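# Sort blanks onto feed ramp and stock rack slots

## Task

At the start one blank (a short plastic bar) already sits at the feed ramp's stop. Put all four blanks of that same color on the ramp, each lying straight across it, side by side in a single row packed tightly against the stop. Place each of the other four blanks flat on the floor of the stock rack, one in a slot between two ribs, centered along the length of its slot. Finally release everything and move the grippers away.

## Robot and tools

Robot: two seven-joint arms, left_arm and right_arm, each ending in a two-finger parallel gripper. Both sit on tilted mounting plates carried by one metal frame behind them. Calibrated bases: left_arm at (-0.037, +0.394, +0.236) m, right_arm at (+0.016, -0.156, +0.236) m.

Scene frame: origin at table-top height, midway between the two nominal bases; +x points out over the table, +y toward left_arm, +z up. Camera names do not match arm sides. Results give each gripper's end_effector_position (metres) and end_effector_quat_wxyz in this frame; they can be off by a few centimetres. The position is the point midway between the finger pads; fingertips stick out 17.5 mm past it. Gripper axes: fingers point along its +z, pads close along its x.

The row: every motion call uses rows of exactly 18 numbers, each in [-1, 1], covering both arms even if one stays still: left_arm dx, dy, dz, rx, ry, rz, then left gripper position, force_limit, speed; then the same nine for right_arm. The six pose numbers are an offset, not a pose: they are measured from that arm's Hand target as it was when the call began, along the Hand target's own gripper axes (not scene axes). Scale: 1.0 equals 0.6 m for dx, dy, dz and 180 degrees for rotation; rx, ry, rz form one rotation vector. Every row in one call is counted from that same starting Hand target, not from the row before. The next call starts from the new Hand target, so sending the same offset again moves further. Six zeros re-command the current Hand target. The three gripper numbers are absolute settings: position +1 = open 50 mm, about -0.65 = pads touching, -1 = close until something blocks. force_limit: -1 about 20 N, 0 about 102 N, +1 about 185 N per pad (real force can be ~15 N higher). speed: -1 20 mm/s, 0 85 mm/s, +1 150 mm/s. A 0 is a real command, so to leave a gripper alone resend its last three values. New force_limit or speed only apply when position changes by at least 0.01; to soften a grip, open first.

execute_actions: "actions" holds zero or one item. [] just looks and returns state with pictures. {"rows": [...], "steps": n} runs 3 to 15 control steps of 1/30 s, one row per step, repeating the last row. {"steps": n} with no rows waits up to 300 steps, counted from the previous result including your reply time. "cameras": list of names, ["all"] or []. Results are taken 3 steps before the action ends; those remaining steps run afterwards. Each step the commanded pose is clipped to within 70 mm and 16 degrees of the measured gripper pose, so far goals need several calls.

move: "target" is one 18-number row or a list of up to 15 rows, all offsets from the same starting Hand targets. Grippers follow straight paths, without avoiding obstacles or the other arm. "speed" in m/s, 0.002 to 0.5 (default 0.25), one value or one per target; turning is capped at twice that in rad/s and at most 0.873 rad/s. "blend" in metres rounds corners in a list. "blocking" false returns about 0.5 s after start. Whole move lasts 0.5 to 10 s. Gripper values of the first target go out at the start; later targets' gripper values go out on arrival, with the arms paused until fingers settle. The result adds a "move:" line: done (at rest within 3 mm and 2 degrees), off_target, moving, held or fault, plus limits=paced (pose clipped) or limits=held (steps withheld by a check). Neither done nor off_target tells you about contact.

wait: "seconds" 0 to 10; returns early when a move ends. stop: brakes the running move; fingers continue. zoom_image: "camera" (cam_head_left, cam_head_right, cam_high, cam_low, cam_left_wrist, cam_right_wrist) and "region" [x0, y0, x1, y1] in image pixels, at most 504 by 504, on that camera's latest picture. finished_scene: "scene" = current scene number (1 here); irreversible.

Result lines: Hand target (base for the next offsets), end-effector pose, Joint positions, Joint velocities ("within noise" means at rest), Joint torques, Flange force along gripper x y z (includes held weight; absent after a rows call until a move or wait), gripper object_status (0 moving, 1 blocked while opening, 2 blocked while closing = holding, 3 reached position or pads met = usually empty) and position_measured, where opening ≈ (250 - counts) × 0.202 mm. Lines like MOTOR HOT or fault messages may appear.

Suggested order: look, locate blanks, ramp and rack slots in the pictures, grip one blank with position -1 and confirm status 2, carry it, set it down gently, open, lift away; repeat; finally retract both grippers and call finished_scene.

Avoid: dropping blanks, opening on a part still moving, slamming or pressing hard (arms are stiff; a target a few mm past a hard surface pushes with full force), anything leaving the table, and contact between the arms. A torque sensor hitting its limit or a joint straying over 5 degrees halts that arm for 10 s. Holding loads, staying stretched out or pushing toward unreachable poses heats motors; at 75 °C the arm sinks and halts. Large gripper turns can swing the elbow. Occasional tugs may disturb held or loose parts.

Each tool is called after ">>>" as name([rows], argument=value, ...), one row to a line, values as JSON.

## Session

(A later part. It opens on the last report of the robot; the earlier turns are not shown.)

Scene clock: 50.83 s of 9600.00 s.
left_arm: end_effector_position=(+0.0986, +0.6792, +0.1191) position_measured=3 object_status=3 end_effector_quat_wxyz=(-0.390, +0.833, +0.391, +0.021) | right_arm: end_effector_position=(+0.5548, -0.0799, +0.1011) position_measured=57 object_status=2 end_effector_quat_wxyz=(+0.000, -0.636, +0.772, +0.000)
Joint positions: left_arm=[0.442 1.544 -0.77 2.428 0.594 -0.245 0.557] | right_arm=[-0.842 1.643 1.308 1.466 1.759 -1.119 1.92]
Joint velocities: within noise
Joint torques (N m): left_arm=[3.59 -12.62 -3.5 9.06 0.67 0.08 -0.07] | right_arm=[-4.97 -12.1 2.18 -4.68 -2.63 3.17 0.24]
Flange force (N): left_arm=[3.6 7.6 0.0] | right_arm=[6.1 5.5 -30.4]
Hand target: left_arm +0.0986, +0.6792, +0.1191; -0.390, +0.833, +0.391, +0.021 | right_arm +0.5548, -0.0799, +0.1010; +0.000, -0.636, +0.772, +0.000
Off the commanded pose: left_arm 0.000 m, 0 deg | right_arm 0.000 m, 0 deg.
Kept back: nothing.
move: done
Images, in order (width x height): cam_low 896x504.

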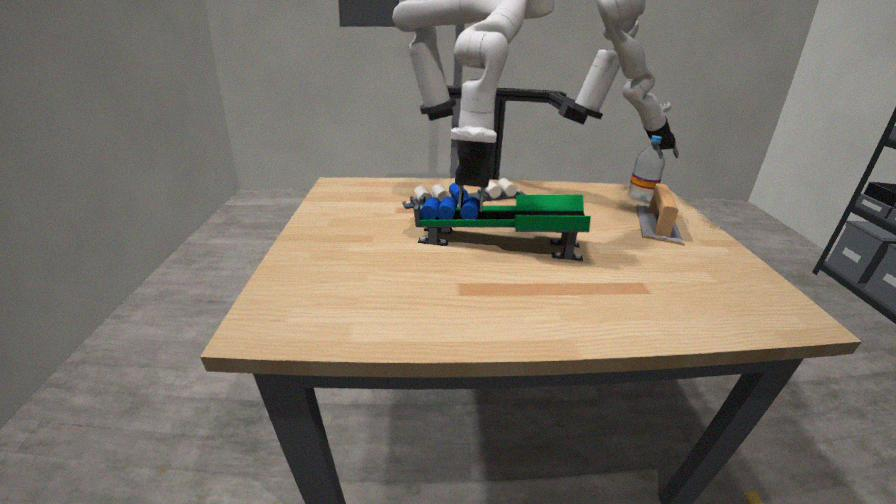

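>>> move([
  [0,0,0,0,0,0,1,-0.7,0,0,0,-0.001,0,0,0,-1,-0.7,-0.3],
  [0,0,0,0,0,0,1,-0.7,0,0,0,-0.001,0,0,0,0.74,-0.7,-0.8],
  [0,0,0,0,0,0,1,-0.7,0,0.005,0,-0.001,0,0,0,0.74,-0.7,-0.8],
], speed=0.02, cameras=["cam_low","cam_right_wrist"])

>>> zoom_image(camera="cam_low", region=[410, 150, 510, 250])

Scene clock: 53.67 s of 9600.00 s.
left_arm: end_effector_position=(+0.0986, +0.6792, +0.1191) position_measured=3 object_status=3 end_effector_quat_wxyz=(-0.390, +0.833, +0.391, +0.021) | right_arm: end_effector_position=(+0.5542, -0.0828, +0.1016) position_measured=42 object_status=3 end_effector_quat_wxyz=(+0.000, -0.636, +0.772, +0.000)
Joint positions: left_arm=[0.442 1.544 -0.77 2.428 0.594 -0.245 0.557] | right_arm=[-0.84 1.641 1.308 1.472 1.758 -1.118 1.929]
Joint velocities: within noise
Joint torques (N m): left_arm=[3.62 -12.7 -3.44 9.06 0.65 0.07 -0.09] | right_arm=[-8.21 -20.71 7.27 -1.34 0.26 0.16 0.28]
Flange force (N): left_arm=[3.6 7.7 0.1] | right_arm=[0.8 -5.8 -1.5]
Hand target: left_arm +0.0986, +0.6792, +0.1191; -0.390, +0.833, +0.391, +0.021 | right_arm +0.5542, -0.0828, +0.1016; +0.000, -0.636, +0.772, +0.000
Off the commanded pose: left_arm 0.000 m, 0 deg | right_arm 0.000 m, 0 deg.
Kept back: nothing.
move: done
camera_calibration:
cam_right_wrist: T_world_to_cam=[[-0.169334, -0.985432, 0.0158178, 0.0102793], [-0.984942, 0.169774, 0.0326462, 0.608224], [-0.034856, -0.0100515, -0.999342, 0.287934], [0, 0, 0, 1]] pos_world=[0.610842, -0.0902368, 0.267725]
Images, in order (width x height): cam_low 896x504, cam_right_wrist 896x504.

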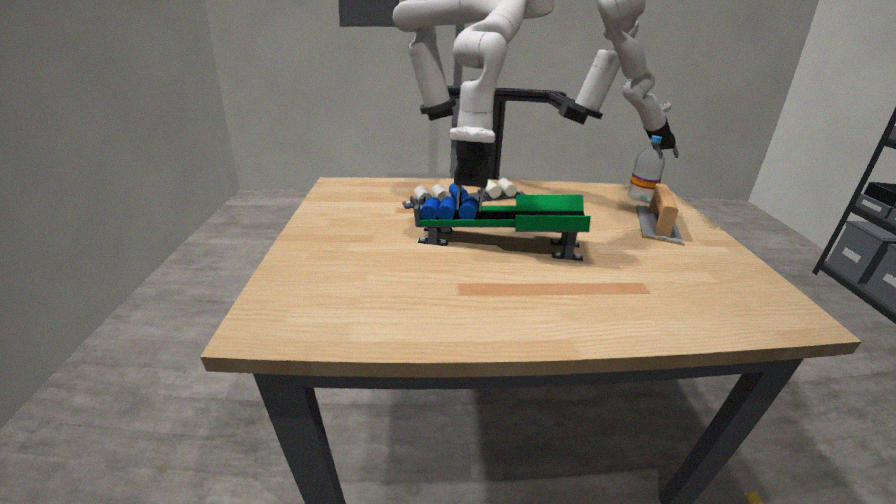

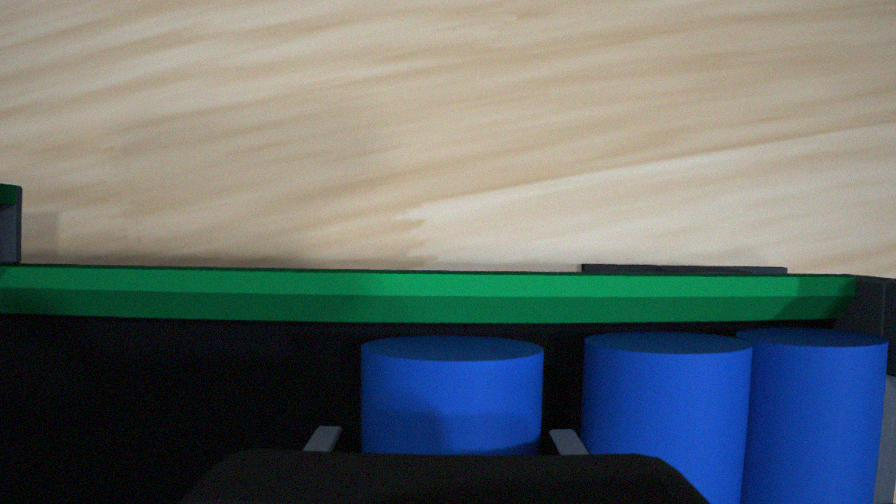

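Scaled by 5.040 from the camera's 896x504 image, which has a finer 1280x720 frame.

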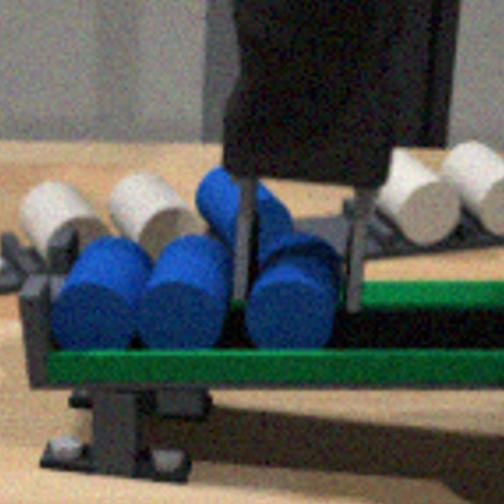

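>>> move([
  [0,0,0,0,0,0,1,-0.7,0,0,0,-0.165,0,0,0,0.74,-0.7,-0.8],
  [0,0,0,0,0,0,1,-0.7,0,0.0895,0.3965,-0.165,0,0,-0.1589,0.74,-0.7,-0.8],
  [0,0,0,0,0,0,1,-0.7,0,0.0895,0.3965,-0.05,0,0,-0.1589,0.84,-0.7,-0.3],
], speed=[0.08,0.3,0.2], blend=[0.01,0.02,0], cameras=["cam_low","cam_right_wrist"])

>>> zoom_image(camera="cam_low", region=[410, 150, 510, 250])

Scene clock: 57.67 s of 9600.00 s.
left_arm: end_effector_position=(+0.0986, +0.6792, +0.1191) position_measured=3 object_status=3 end_effector_quat_wxyz=(-0.390, +0.833, +0.391, +0.021) | right_arm: end_effector_position=(+0.3104, -0.0900, +0.1315) position_measured=26 object_status=3 end_effector_quat_wxyz=(+0.000, +0.807, -0.591, +0.000)
Joint positions: left_arm=[0.442 1.544 -0.77 2.428 0.594 -0.245 0.557] | right_arm=[-1.23 1.541 1.153 2.301 1.428 -0.978 2.916]
Joint velocities: within noise
Joint torques (N m): left_arm=[3.62 -12.64 -3.44 9.06 0.69 0.05 -0.1] | right_arm=[-5.35 -13.8 4.9 1.2 0.23 0.13 0.23]
Flange force (N): left_arm=[3.8 7.6 0.0] | right_arm=[5.3 -2.5 -2.6]
Hand target: left_arm +0.0986, +0.6792, +0.1191; -0.390, +0.833, +0.391, +0.021 | right_arm +0.3104, -0.0900, +0.1315; +0.000, +0.807, -0.591, +0.000
Off the commanded pose: left_arm 0.000 m, 0 deg | right_arm 0.000 m, 0 deg.
Kept back: nothing.
move: done; blend cut to 0 m at target 1
camera_calibration:
cam_right_wrist: T_world_to_cam=[[0.323106, -0.946229, 0.0159146, -0.187928], [-0.946015, -0.322486, 0.0325389, 0.31197], [-0.025657, -0.0255689, -0.999344, 0.305035], [0, 0, 0, 1]] pos_world=[0.363675, -0.0694174, 0.297675]
Images, in order (width x height): cam_low 896x504, cam_right_wrist 896x504.

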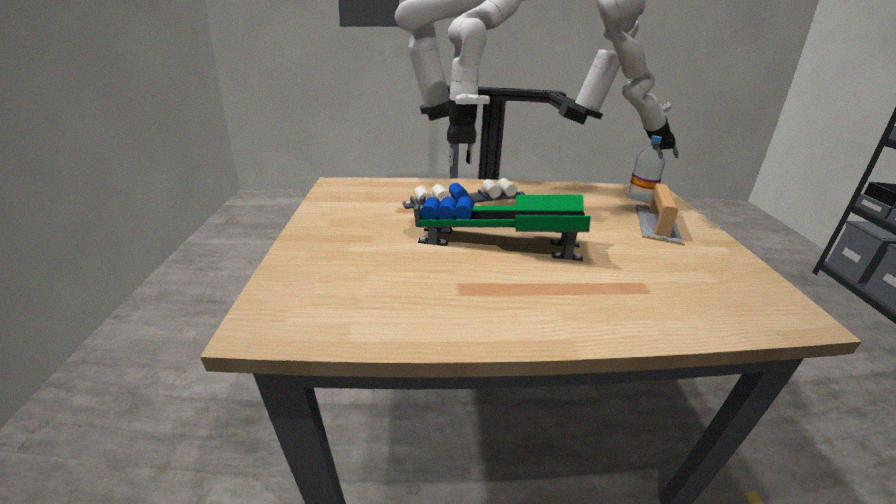

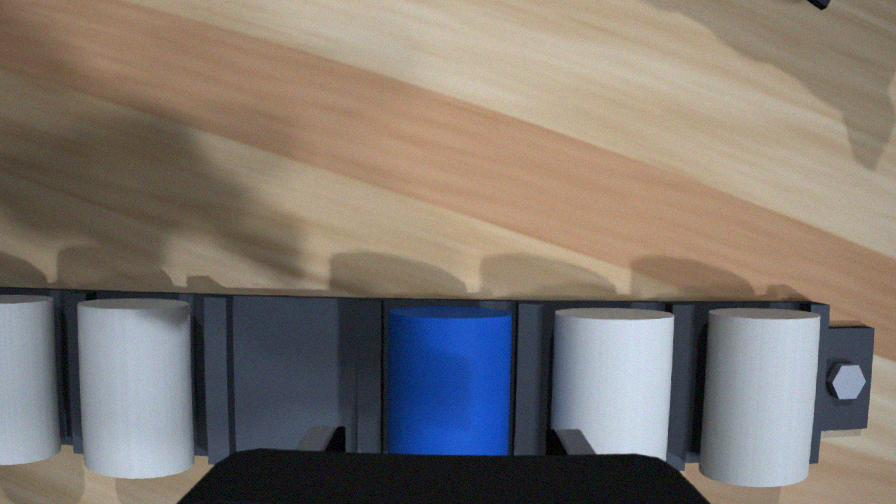

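Scaled by 5.040 from the camera's 896x504 image, which has a finer 1280x720 frame.

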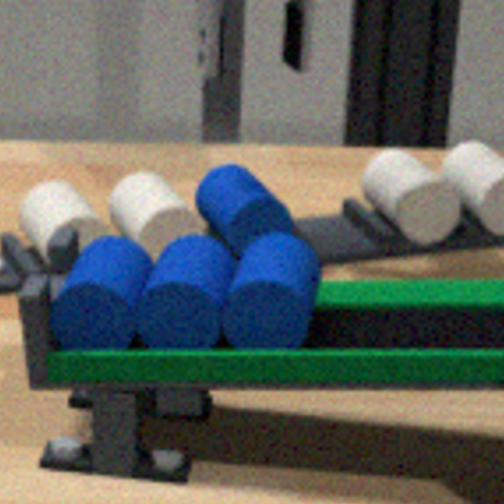

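>>> move([
  [0,0,0,0,0,0,1,-0.7,0,0.0032,0.0008,0.1,0,0,0,0.84,-0.7,-0.3],
  [0,0,0,0,0,0,1,-0.7,0,0.0032,0.0008,0.1467,0,0,0,0.84,-0.7,-0.3],
  [0,0,0,0,0,0,1,-0.7,0,0.0032,0.0008,0.1467,0,0,0,-1,-0.7,-0.3],
], speed=[0.15,0.06,0.06], cameras=["cam_right_wrist"])

Scene clock: 60.00 s of 9600.00 s.
left_arm: end_effector_position=(+0.0986, +0.6792, +0.1191) position_measured=3 object_status=3 end_effector_quat_wxyz=(-0.390, +0.833, +0.391, +0.021) | right_arm: end_effector_position=(+0.3106, -0.0920, +0.0435) position_measured=57 object_status=2 end_effector_quat_wxyz=(+0.000, +0.807, -0.591, +0.000)
Joint positions: left_arm=[0.442 1.544 -0.77 2.428 0.594 -0.245 0.557] | right_arm=[-1.165 1.745 1.005 2.224 1.162 -0.979 3.014]
Joint velocities: within noise
Joint torques (N m): left_arm=[3.58 -12.57 -3.51 9.12 0.67 0.03 -0.06] | right_arm=[-5.4 -14.27 4.72 3.06 0.16 0.15 0.26]
Flange force (N): left_arm=[3.9 7.9 -0.3] | right_arm=[5.2 -3.4 -3.7]
Hand target: left_arm +0.0986, +0.6792, +0.1191; -0.390, +0.833, +0.391, +0.021 | right_arm +0.3106, -0.0920, +0.0435; +0.000, +0.807, -0.591, +0.000
Off the commanded pose: left_arm 0.000 m, 0 deg | right_arm 0.000 m, 0 deg.
Kept back: nothing.
move: done
camera_calibration:
cam_right_wrist: T_world_to_cam=[[0.323083, -0.946237, 0.0158959, -0.188409], [-0.946022, -0.322463, 0.0325467, 0.314336], [-0.025671, -0.0255532, -0.999344, 0.217033], [0, 0, 0, 1]] pos_world=[0.363812, -0.0713716, 0.209655]
Images, in order (width x height): cam_right_wrist 896x504.

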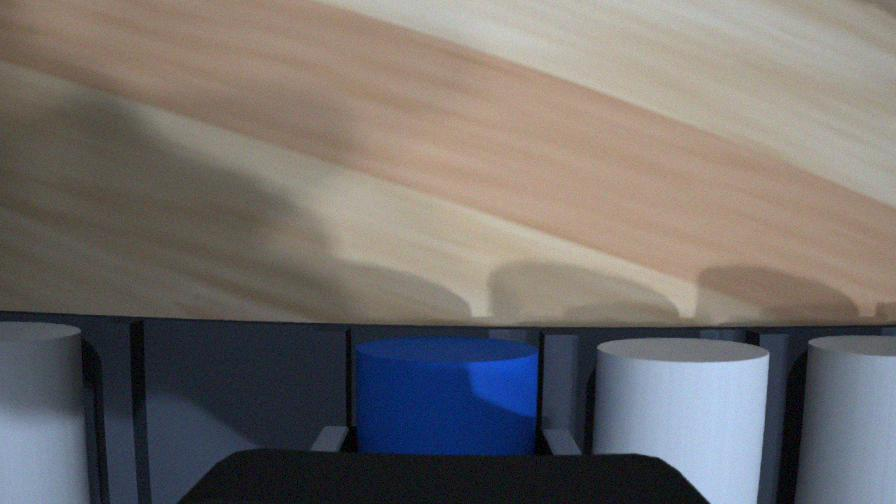

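>>> move([
  [0,0,0,0,0,0,1,-0.7,0,0,0,-0.2608,0,0,0,-1,-0.7,-0.3],
  [0,0,0,0,0,0,1,-0.7,0,0.0472,-0.4249,-0.2608,0,0,0.1589,-1,-0.7,-0.3],
  [0,0,0,0,0,0,1,-0.7,0,0.0472,-0.4249,-0.1358,0,0,0.1589,-1,-0.7,-0.3],
], speed=[0.2,0.3,0.15], blend=[0.03,0.02,0], cameras=["cam_right_wrist","cam_low"])

>>> zoom_image(camera="cam_low", region=[410, 150, 510, 250])

Scene clock: 63.33 s of 9600.00 s.
left_arm: end_effector_position=(+0.0986, +0.6792, +0.1191) position_measured=3 object_status=3 end_effector_quat_wxyz=(-0.390, +0.833, +0.391, +0.021) | right_arm: end_effector_position=(+0.5622, -0.0420, +0.1251) position_measured=57 object_status=2 end_effector_quat_wxyz=(+0.000, -0.636, +0.772, +0.000)
Joint positions: left_arm=[0.442 1.544 -0.77 2.428 0.594 -0.245 0.557] | right_arm=[-0.885 1.618 1.313 1.397 1.823 -1.153 1.797]
Joint velocities: within noise
Joint torques (N m): left_arm=[3.57 -12.61 -3.51 9.11 0.62 0.04 -0.07] | right_arm=[-8.49 -21.73 7.48 -2.15 0.22 0.05 0.25]
Flange force (N): left_arm=[3.6 8.0 -0.3] | right_arm=[0.8 -5.4 -0.7]
Hand target: left_arm +0.0986, +0.6792, +0.1191; -0.390, +0.833, +0.391, +0.021 | right_arm +0.5622, -0.0420, +0.1251; +0.000, -0.636, +0.772, +0.000
Off the commanded pose: left_arm 0.000 m, 0 deg | right_arm 0.000 m, 0 deg.
Kept back: nothing.
move: done; blend cut to 0 m at target 1
camera_calibration:
cam_right_wrist: T_world_to_cam=[[-0.169234, -0.98545, 0.0157785, 0.0513967], [-0.984961, 0.169672, 0.0325955, 0.608361], [-0.0347984, -0.0100249, -0.999344, 0.312098], [0, 0, 0, 1]] pos_world=[0.618771, -0.0494441, 0.291253]
Images, in order (width x height): cam_low 896x504, cam_right_wrist 896x504.

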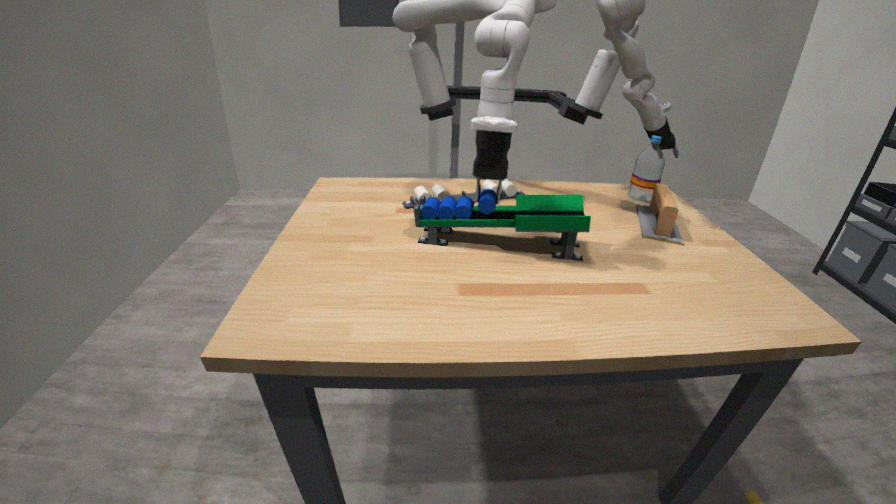

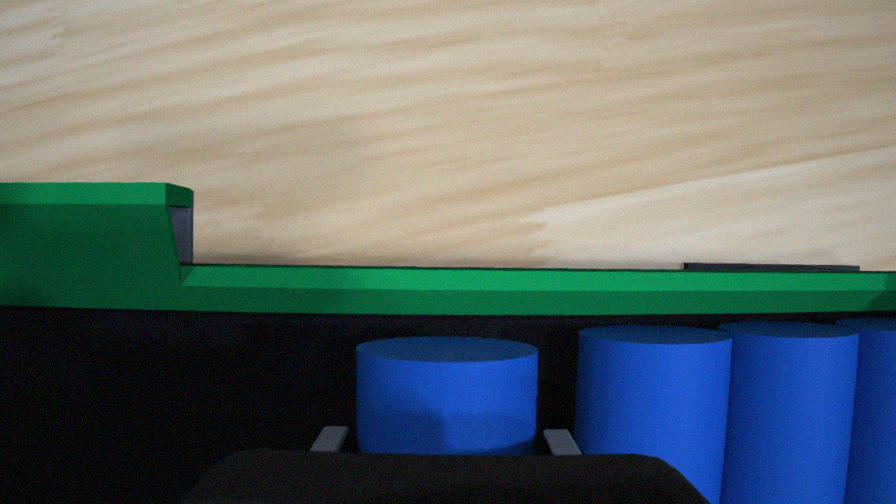

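Scaled by 5.040 from the camera's 896x504 image, which has a finer 1280x720 frame.

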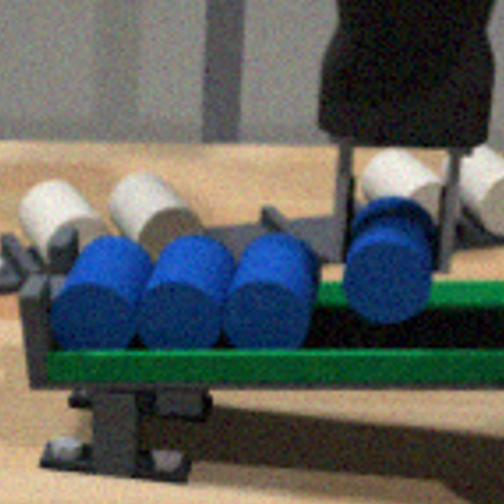

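>>> move([
  [0,0,0,0,0,0,1,-0.7,0,0,0,0.02,0,0,0,-1,-0.7,-0.3],
  [0,0,0,0,0,0,1,-0.7,0,0,0,0.029,0,0,0,-1,-0.7,-0.3],
], speed=[0.06,0.02], cameras=[])

>>> move(target=[0,0,0,0,0,0,1,-0.7,0,0,0,0.0018,0,0,0,-1,-0.7,-0.3], speed=0.02, cameras=[])

Scene clock: 64.97 s of 9600.00 s.
left_arm: end_effector_position=(+0.0986, +0.6792, +0.1191) position_measured=3 object_status=3 end_effector_quat_wxyz=(-0.390, +0.833, +0.391, +0.021) | right_arm: end_effector_position=(+0.5622, -0.0420, +0.1077) position_measured=57 object_status=2 end_effector_quat_wxyz=(+0.000, -0.636, +0.772, +0.000)
Joint positions: left_arm=[0.442 1.544 -0.77 2.428 0.594 -0.245 0.557] | right_arm=[-0.874 1.643 1.297 1.388 1.803 -1.132 1.8]
Joint velocities: within noise
Joint torques (N m): left_arm=[3.62 -12.63 -3.43 9.17 0.7 0.06 -0.09] | right_arm=[-8.3 -21.8 7.39 -1.85 0.28 0.16 0.26]
Flange force (N): left_arm=[4.0 7.9 0.0] | right_arm=[0.4 -5.6 -0.9]
Hand target: left_arm +0.0986, +0.6792, +0.1191; -0.390, +0.833, +0.391, +0.021 | right_arm +0.5622, -0.0420, +0.1077; +0.000, -0.636, +0.772, +0.000
Off the commanded pose: left_arm 0.000 m, 0 deg | right_arm 0.000 m, 0 deg.
Kept back: nothing.
move: done
No camera images: "cameras" was empty.

Scene clock: 65.67 s of 9600.00 s.
left_arm: end_effector_position=(+0.0986, +0.6792, +0.1191) position_measured=3 object_status=3 end_effector_quat_wxyz=(-0.390, +0.833, +0.391, +0.021) | right_arm: end_effector_position=(+0.5622, -0.0420, +0.1066) position_measured=57 object_status=2 end_effector_quat_wxyz=(+0.000, -0.636, +0.772, +0.000)
Joint positions: left_arm=[0.442 1.544 -0.77 2.428 0.594 -0.245 0.557] | right_arm=[-0.874 1.645 1.296 1.388 1.802 -1.131 1.801]
Joint velocities: within noise
Joint torques (N m): left_arm=[3.56 -12.56 -3.46 9.18 0.66 0.06 -0.05] | right_arm=[-7.72 -19.75 6.16 -2.32 -0.28 0.68 0.24]
Flange force (N): left_arm=[4.0 8.0 -0.3] | right_arm=[1.6 -3.9 -6.8]
Hand target: left_arm +0.0986, +0.6792, +0.1191; -0.390, +0.833, +0.391, +0.021 | right_arm +0.5622, -0.0420, +0.1066; +0.000, -0.636, +0.772, +0.000
Off the commanded pose: left_arm 0.000 m, 0 deg | right_arm 0.000 m, 0 deg.
Kept back: nothing.
move: done
No camera images: "cameras" was empty.

Contact. Release and slide down, then lift.

>>> move([
  [0,0,0,0,0,0,1,-0.7,0,0,0,-0.0004,0,0,0,-1,-0.7,-0.3],
  [0,0,0,0,0,0,1,-0.7,0,0,0,-0.0004,0,0,0,0.74,-0.7,-0.8],
  [0,0,0,0,0,0,1,-0.7,0,0.005,0,-0.0004,0,0,0,0.74,-0.7,-0.8],
  [0,0,0,0,0,0,1,-0.7,0,0.005,0,-0.165,0,0,0,0.74,-0.7,-0.8],
], speed=[0.02,0.02,0.02,0.08], cameras=["cam_low","cam_right_wrist","cam_high"])

>>> zoom_image(camera="cam_low", region=[410, 150, 530, 250])

>>> zoom_image(camera="cam_right_wrist", region=[392, 240, 896, 504])

Scene clock: 69.53 s of 9600.00 s.
left_arm: end_effector_position=(+0.0986, +0.6792, +0.1191) position_measured=3 object_status=3 end_effector_quat_wxyz=(-0.390, +0.833, +0.391, +0.021) | right_arm: end_effector_position=(+0.5616, -0.0450, +0.2055) position_measured=42 object_status=3 end_effector_quat_wxyz=(+0.000, -0.636, +0.772, +0.000)
Joint positions: left_arm=[0.442 1.544 -0.77 2.428 0.594 -0.245 0.557] | right_arm=[-0.926 1.503 1.391 1.412 1.92 -1.257 1.775]
Joint velocities: within noise
Joint torques (N m): left_arm=[3.55 -12.55 -3.46 9.14 0.68 0.06 -0.08] | right_arm=[-8.27 -20.58 7.37 -2.85 0.23 0.3 0.23]
Flange force (N): left_arm=[4.0 7.9 -0.4] | right_arm=[0.5 -5.8 -2.3]
Hand target: left_arm +0.0986, +0.6792, +0.1191; -0.390, +0.833, +0.391, +0.021 | right_arm +0.5616, -0.0450, +0.2056; +0.000, -0.636, +0.772, +0.000
Off the commanded pose: left_arm 0.000 m, 0 deg | right_arm 0.000 m, 0 deg.
Kept back: nothing.
move: done
camera_calibration:
cam_right_wrist: T_world_to_cam=[[-0.169352, -0.985429, 0.0158165, 0.0471556], [-0.98494, 0.169792, 0.0326287, 0.605643], [-0.0348388, -0.0100526, -0.999342, 0.392418], [0, 0, 0, 1]] pos_world=[0.618179, -0.0524199, 0.371653]
Images, in order (width x height): cam_high 896x504, cam_low 896x504, cam_right_wrist 896x504.

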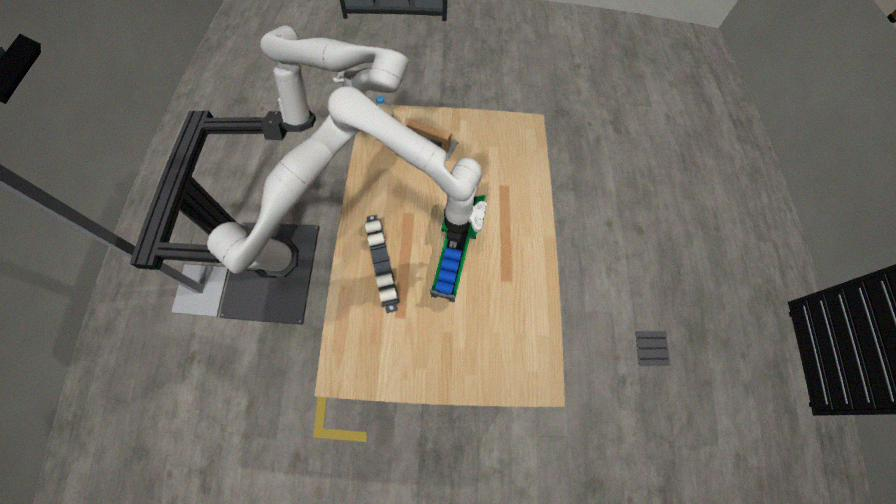

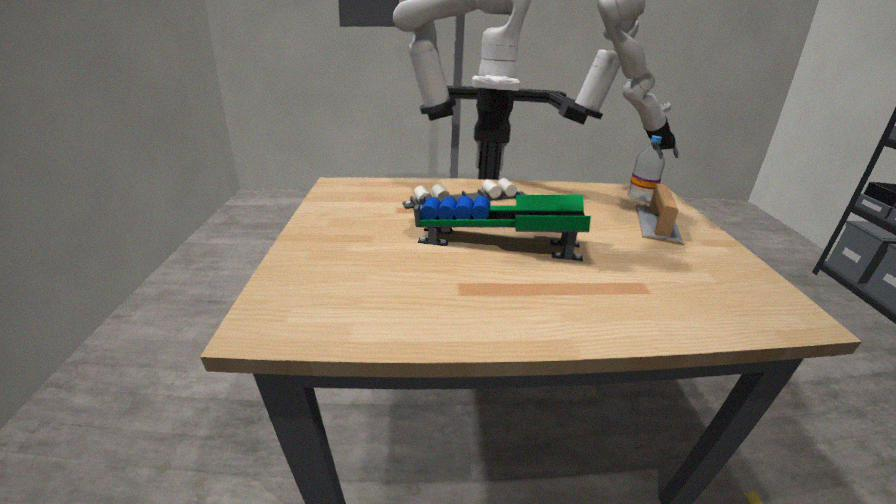

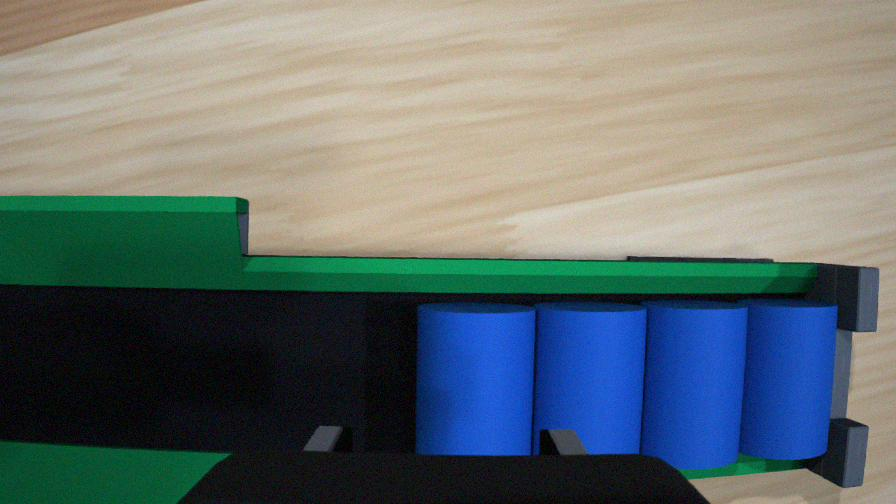

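Scaled by 4.200 from the camera's 896x504 image, which has a finer 1280x720 frame.

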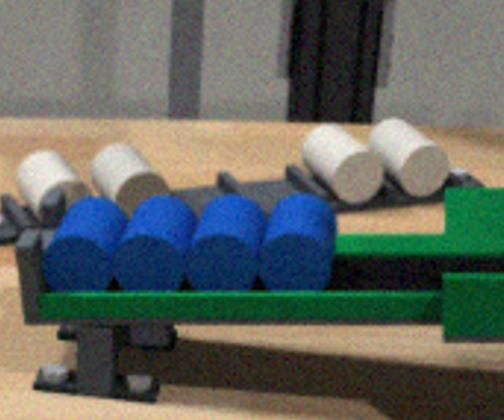

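Scaled by 1.000.

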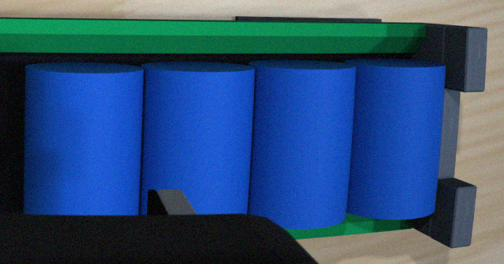

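>>> move(target=[0,0,0,0,0,0,1,-0.7,0,0.133,0.554,-0.125,0,0,-0.1589,0.74,-0.7,-0.8], speed=0.3, cameras=["cam_low","cam_right_wrist","cam_head_right"])

Scene clock: 71.50 s of 9600.00 s.
left_arm: end_effector_position=(+0.0986, +0.6792, +0.1191) position_measured=3 object_status=3 end_effector_quat_wxyz=(-0.390, +0.833, +0.391, +0.021) | right_arm: end_effector_position=(+0.2201, -0.0598, +0.2805) position_measured=42 object_status=3 end_effector_quat_wxyz=(+0.000, +0.807, -0.591, +0.000)
Joint positions: left_arm=[0.442 1.544 -0.77 2.428 0.594 -0.245 0.557] | right_arm=[-1.681 1.249 1.494 2.436 1.949 -1.079 2.497]
Joint velocities: within noise
Joint torques (N m): left_arm=[3.66 -12.67 -3.48 9.15 0.68 0.05 -0.05] | right_arm=[-3.58 -10.53 4.03 -2.89 0.29 0.18 0.35]
Flange force (N): left_arm=[3.9 7.9 0.2] | right_arm=[4.2 -3.3 -2.5]
Hand target: left_arm +0.0986, +0.6792, +0.1191; -0.390, +0.833, +0.391, +0.021 | right_arm +0.2200, -0.0597, +0.2805; +0.000, +0.807, -0.591, +0.000
Off the commanded pose: left_arm 0.000 m, 0 deg | right_arm 0.000 m, 0 deg.
Kept back: nothing.
move: done
camera_calibration:
cam_right_wrist: T_world_to_cam=[[0.323034, -0.946253, 0.0159679, -0.132475], [-0.946039, -0.322411, 0.0325676, 0.231391], [-0.025669, -0.0256267, -0.999342, 0.452314], [0, 0, 0, 1]] pos_world=[0.273309, -0.03916, 0.446596]
Images, in order (width x height): cam_head_right 896x504, cam_low 896x504, cam_right_wrist 896x504.

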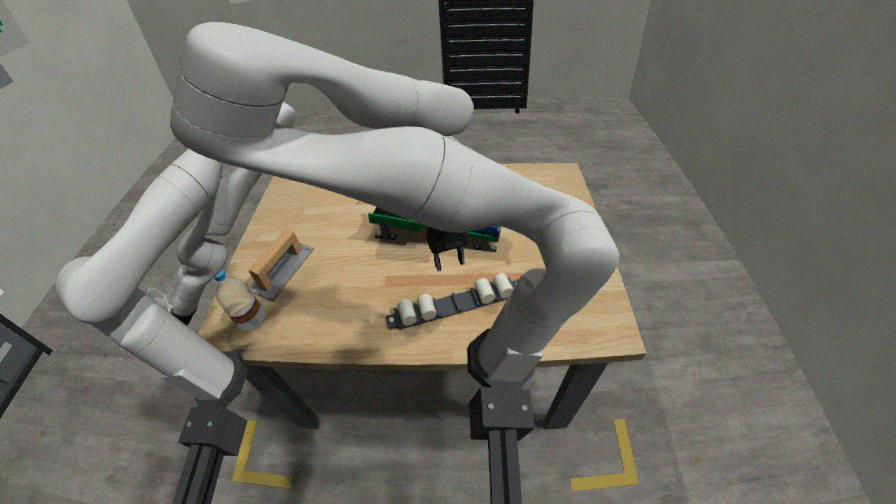

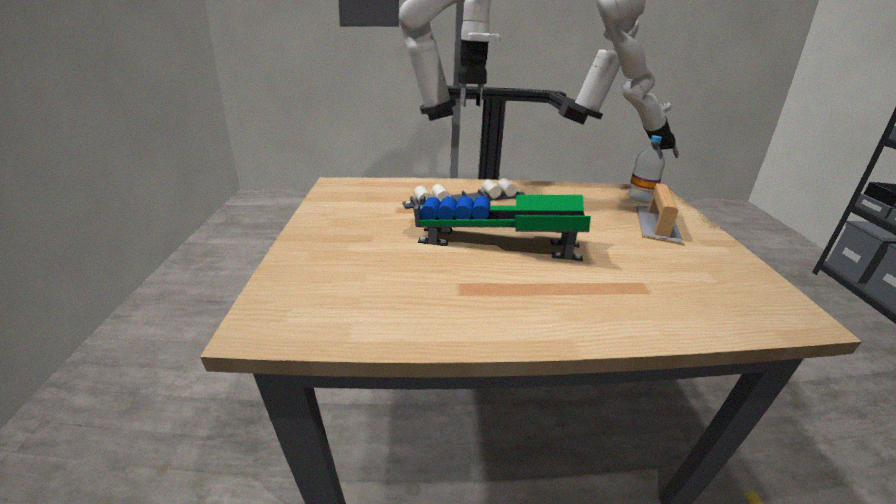

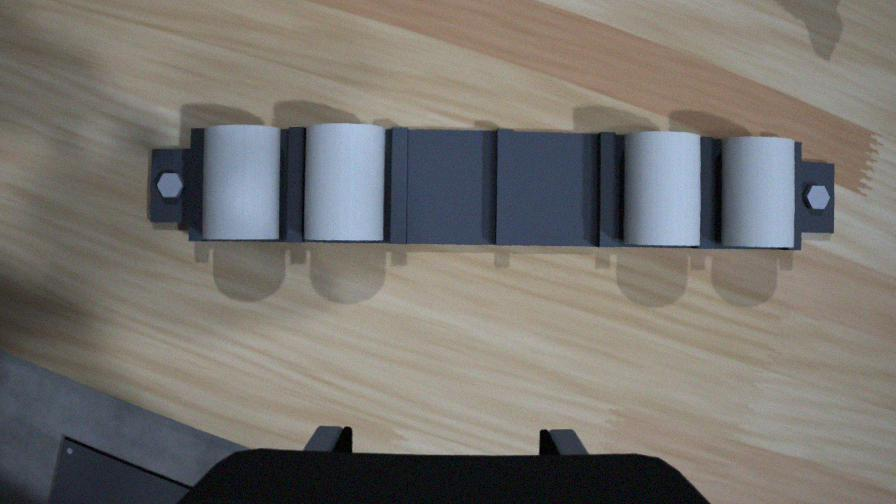

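>>> finished_scene(scene=1)

The scene is finished: the task was done.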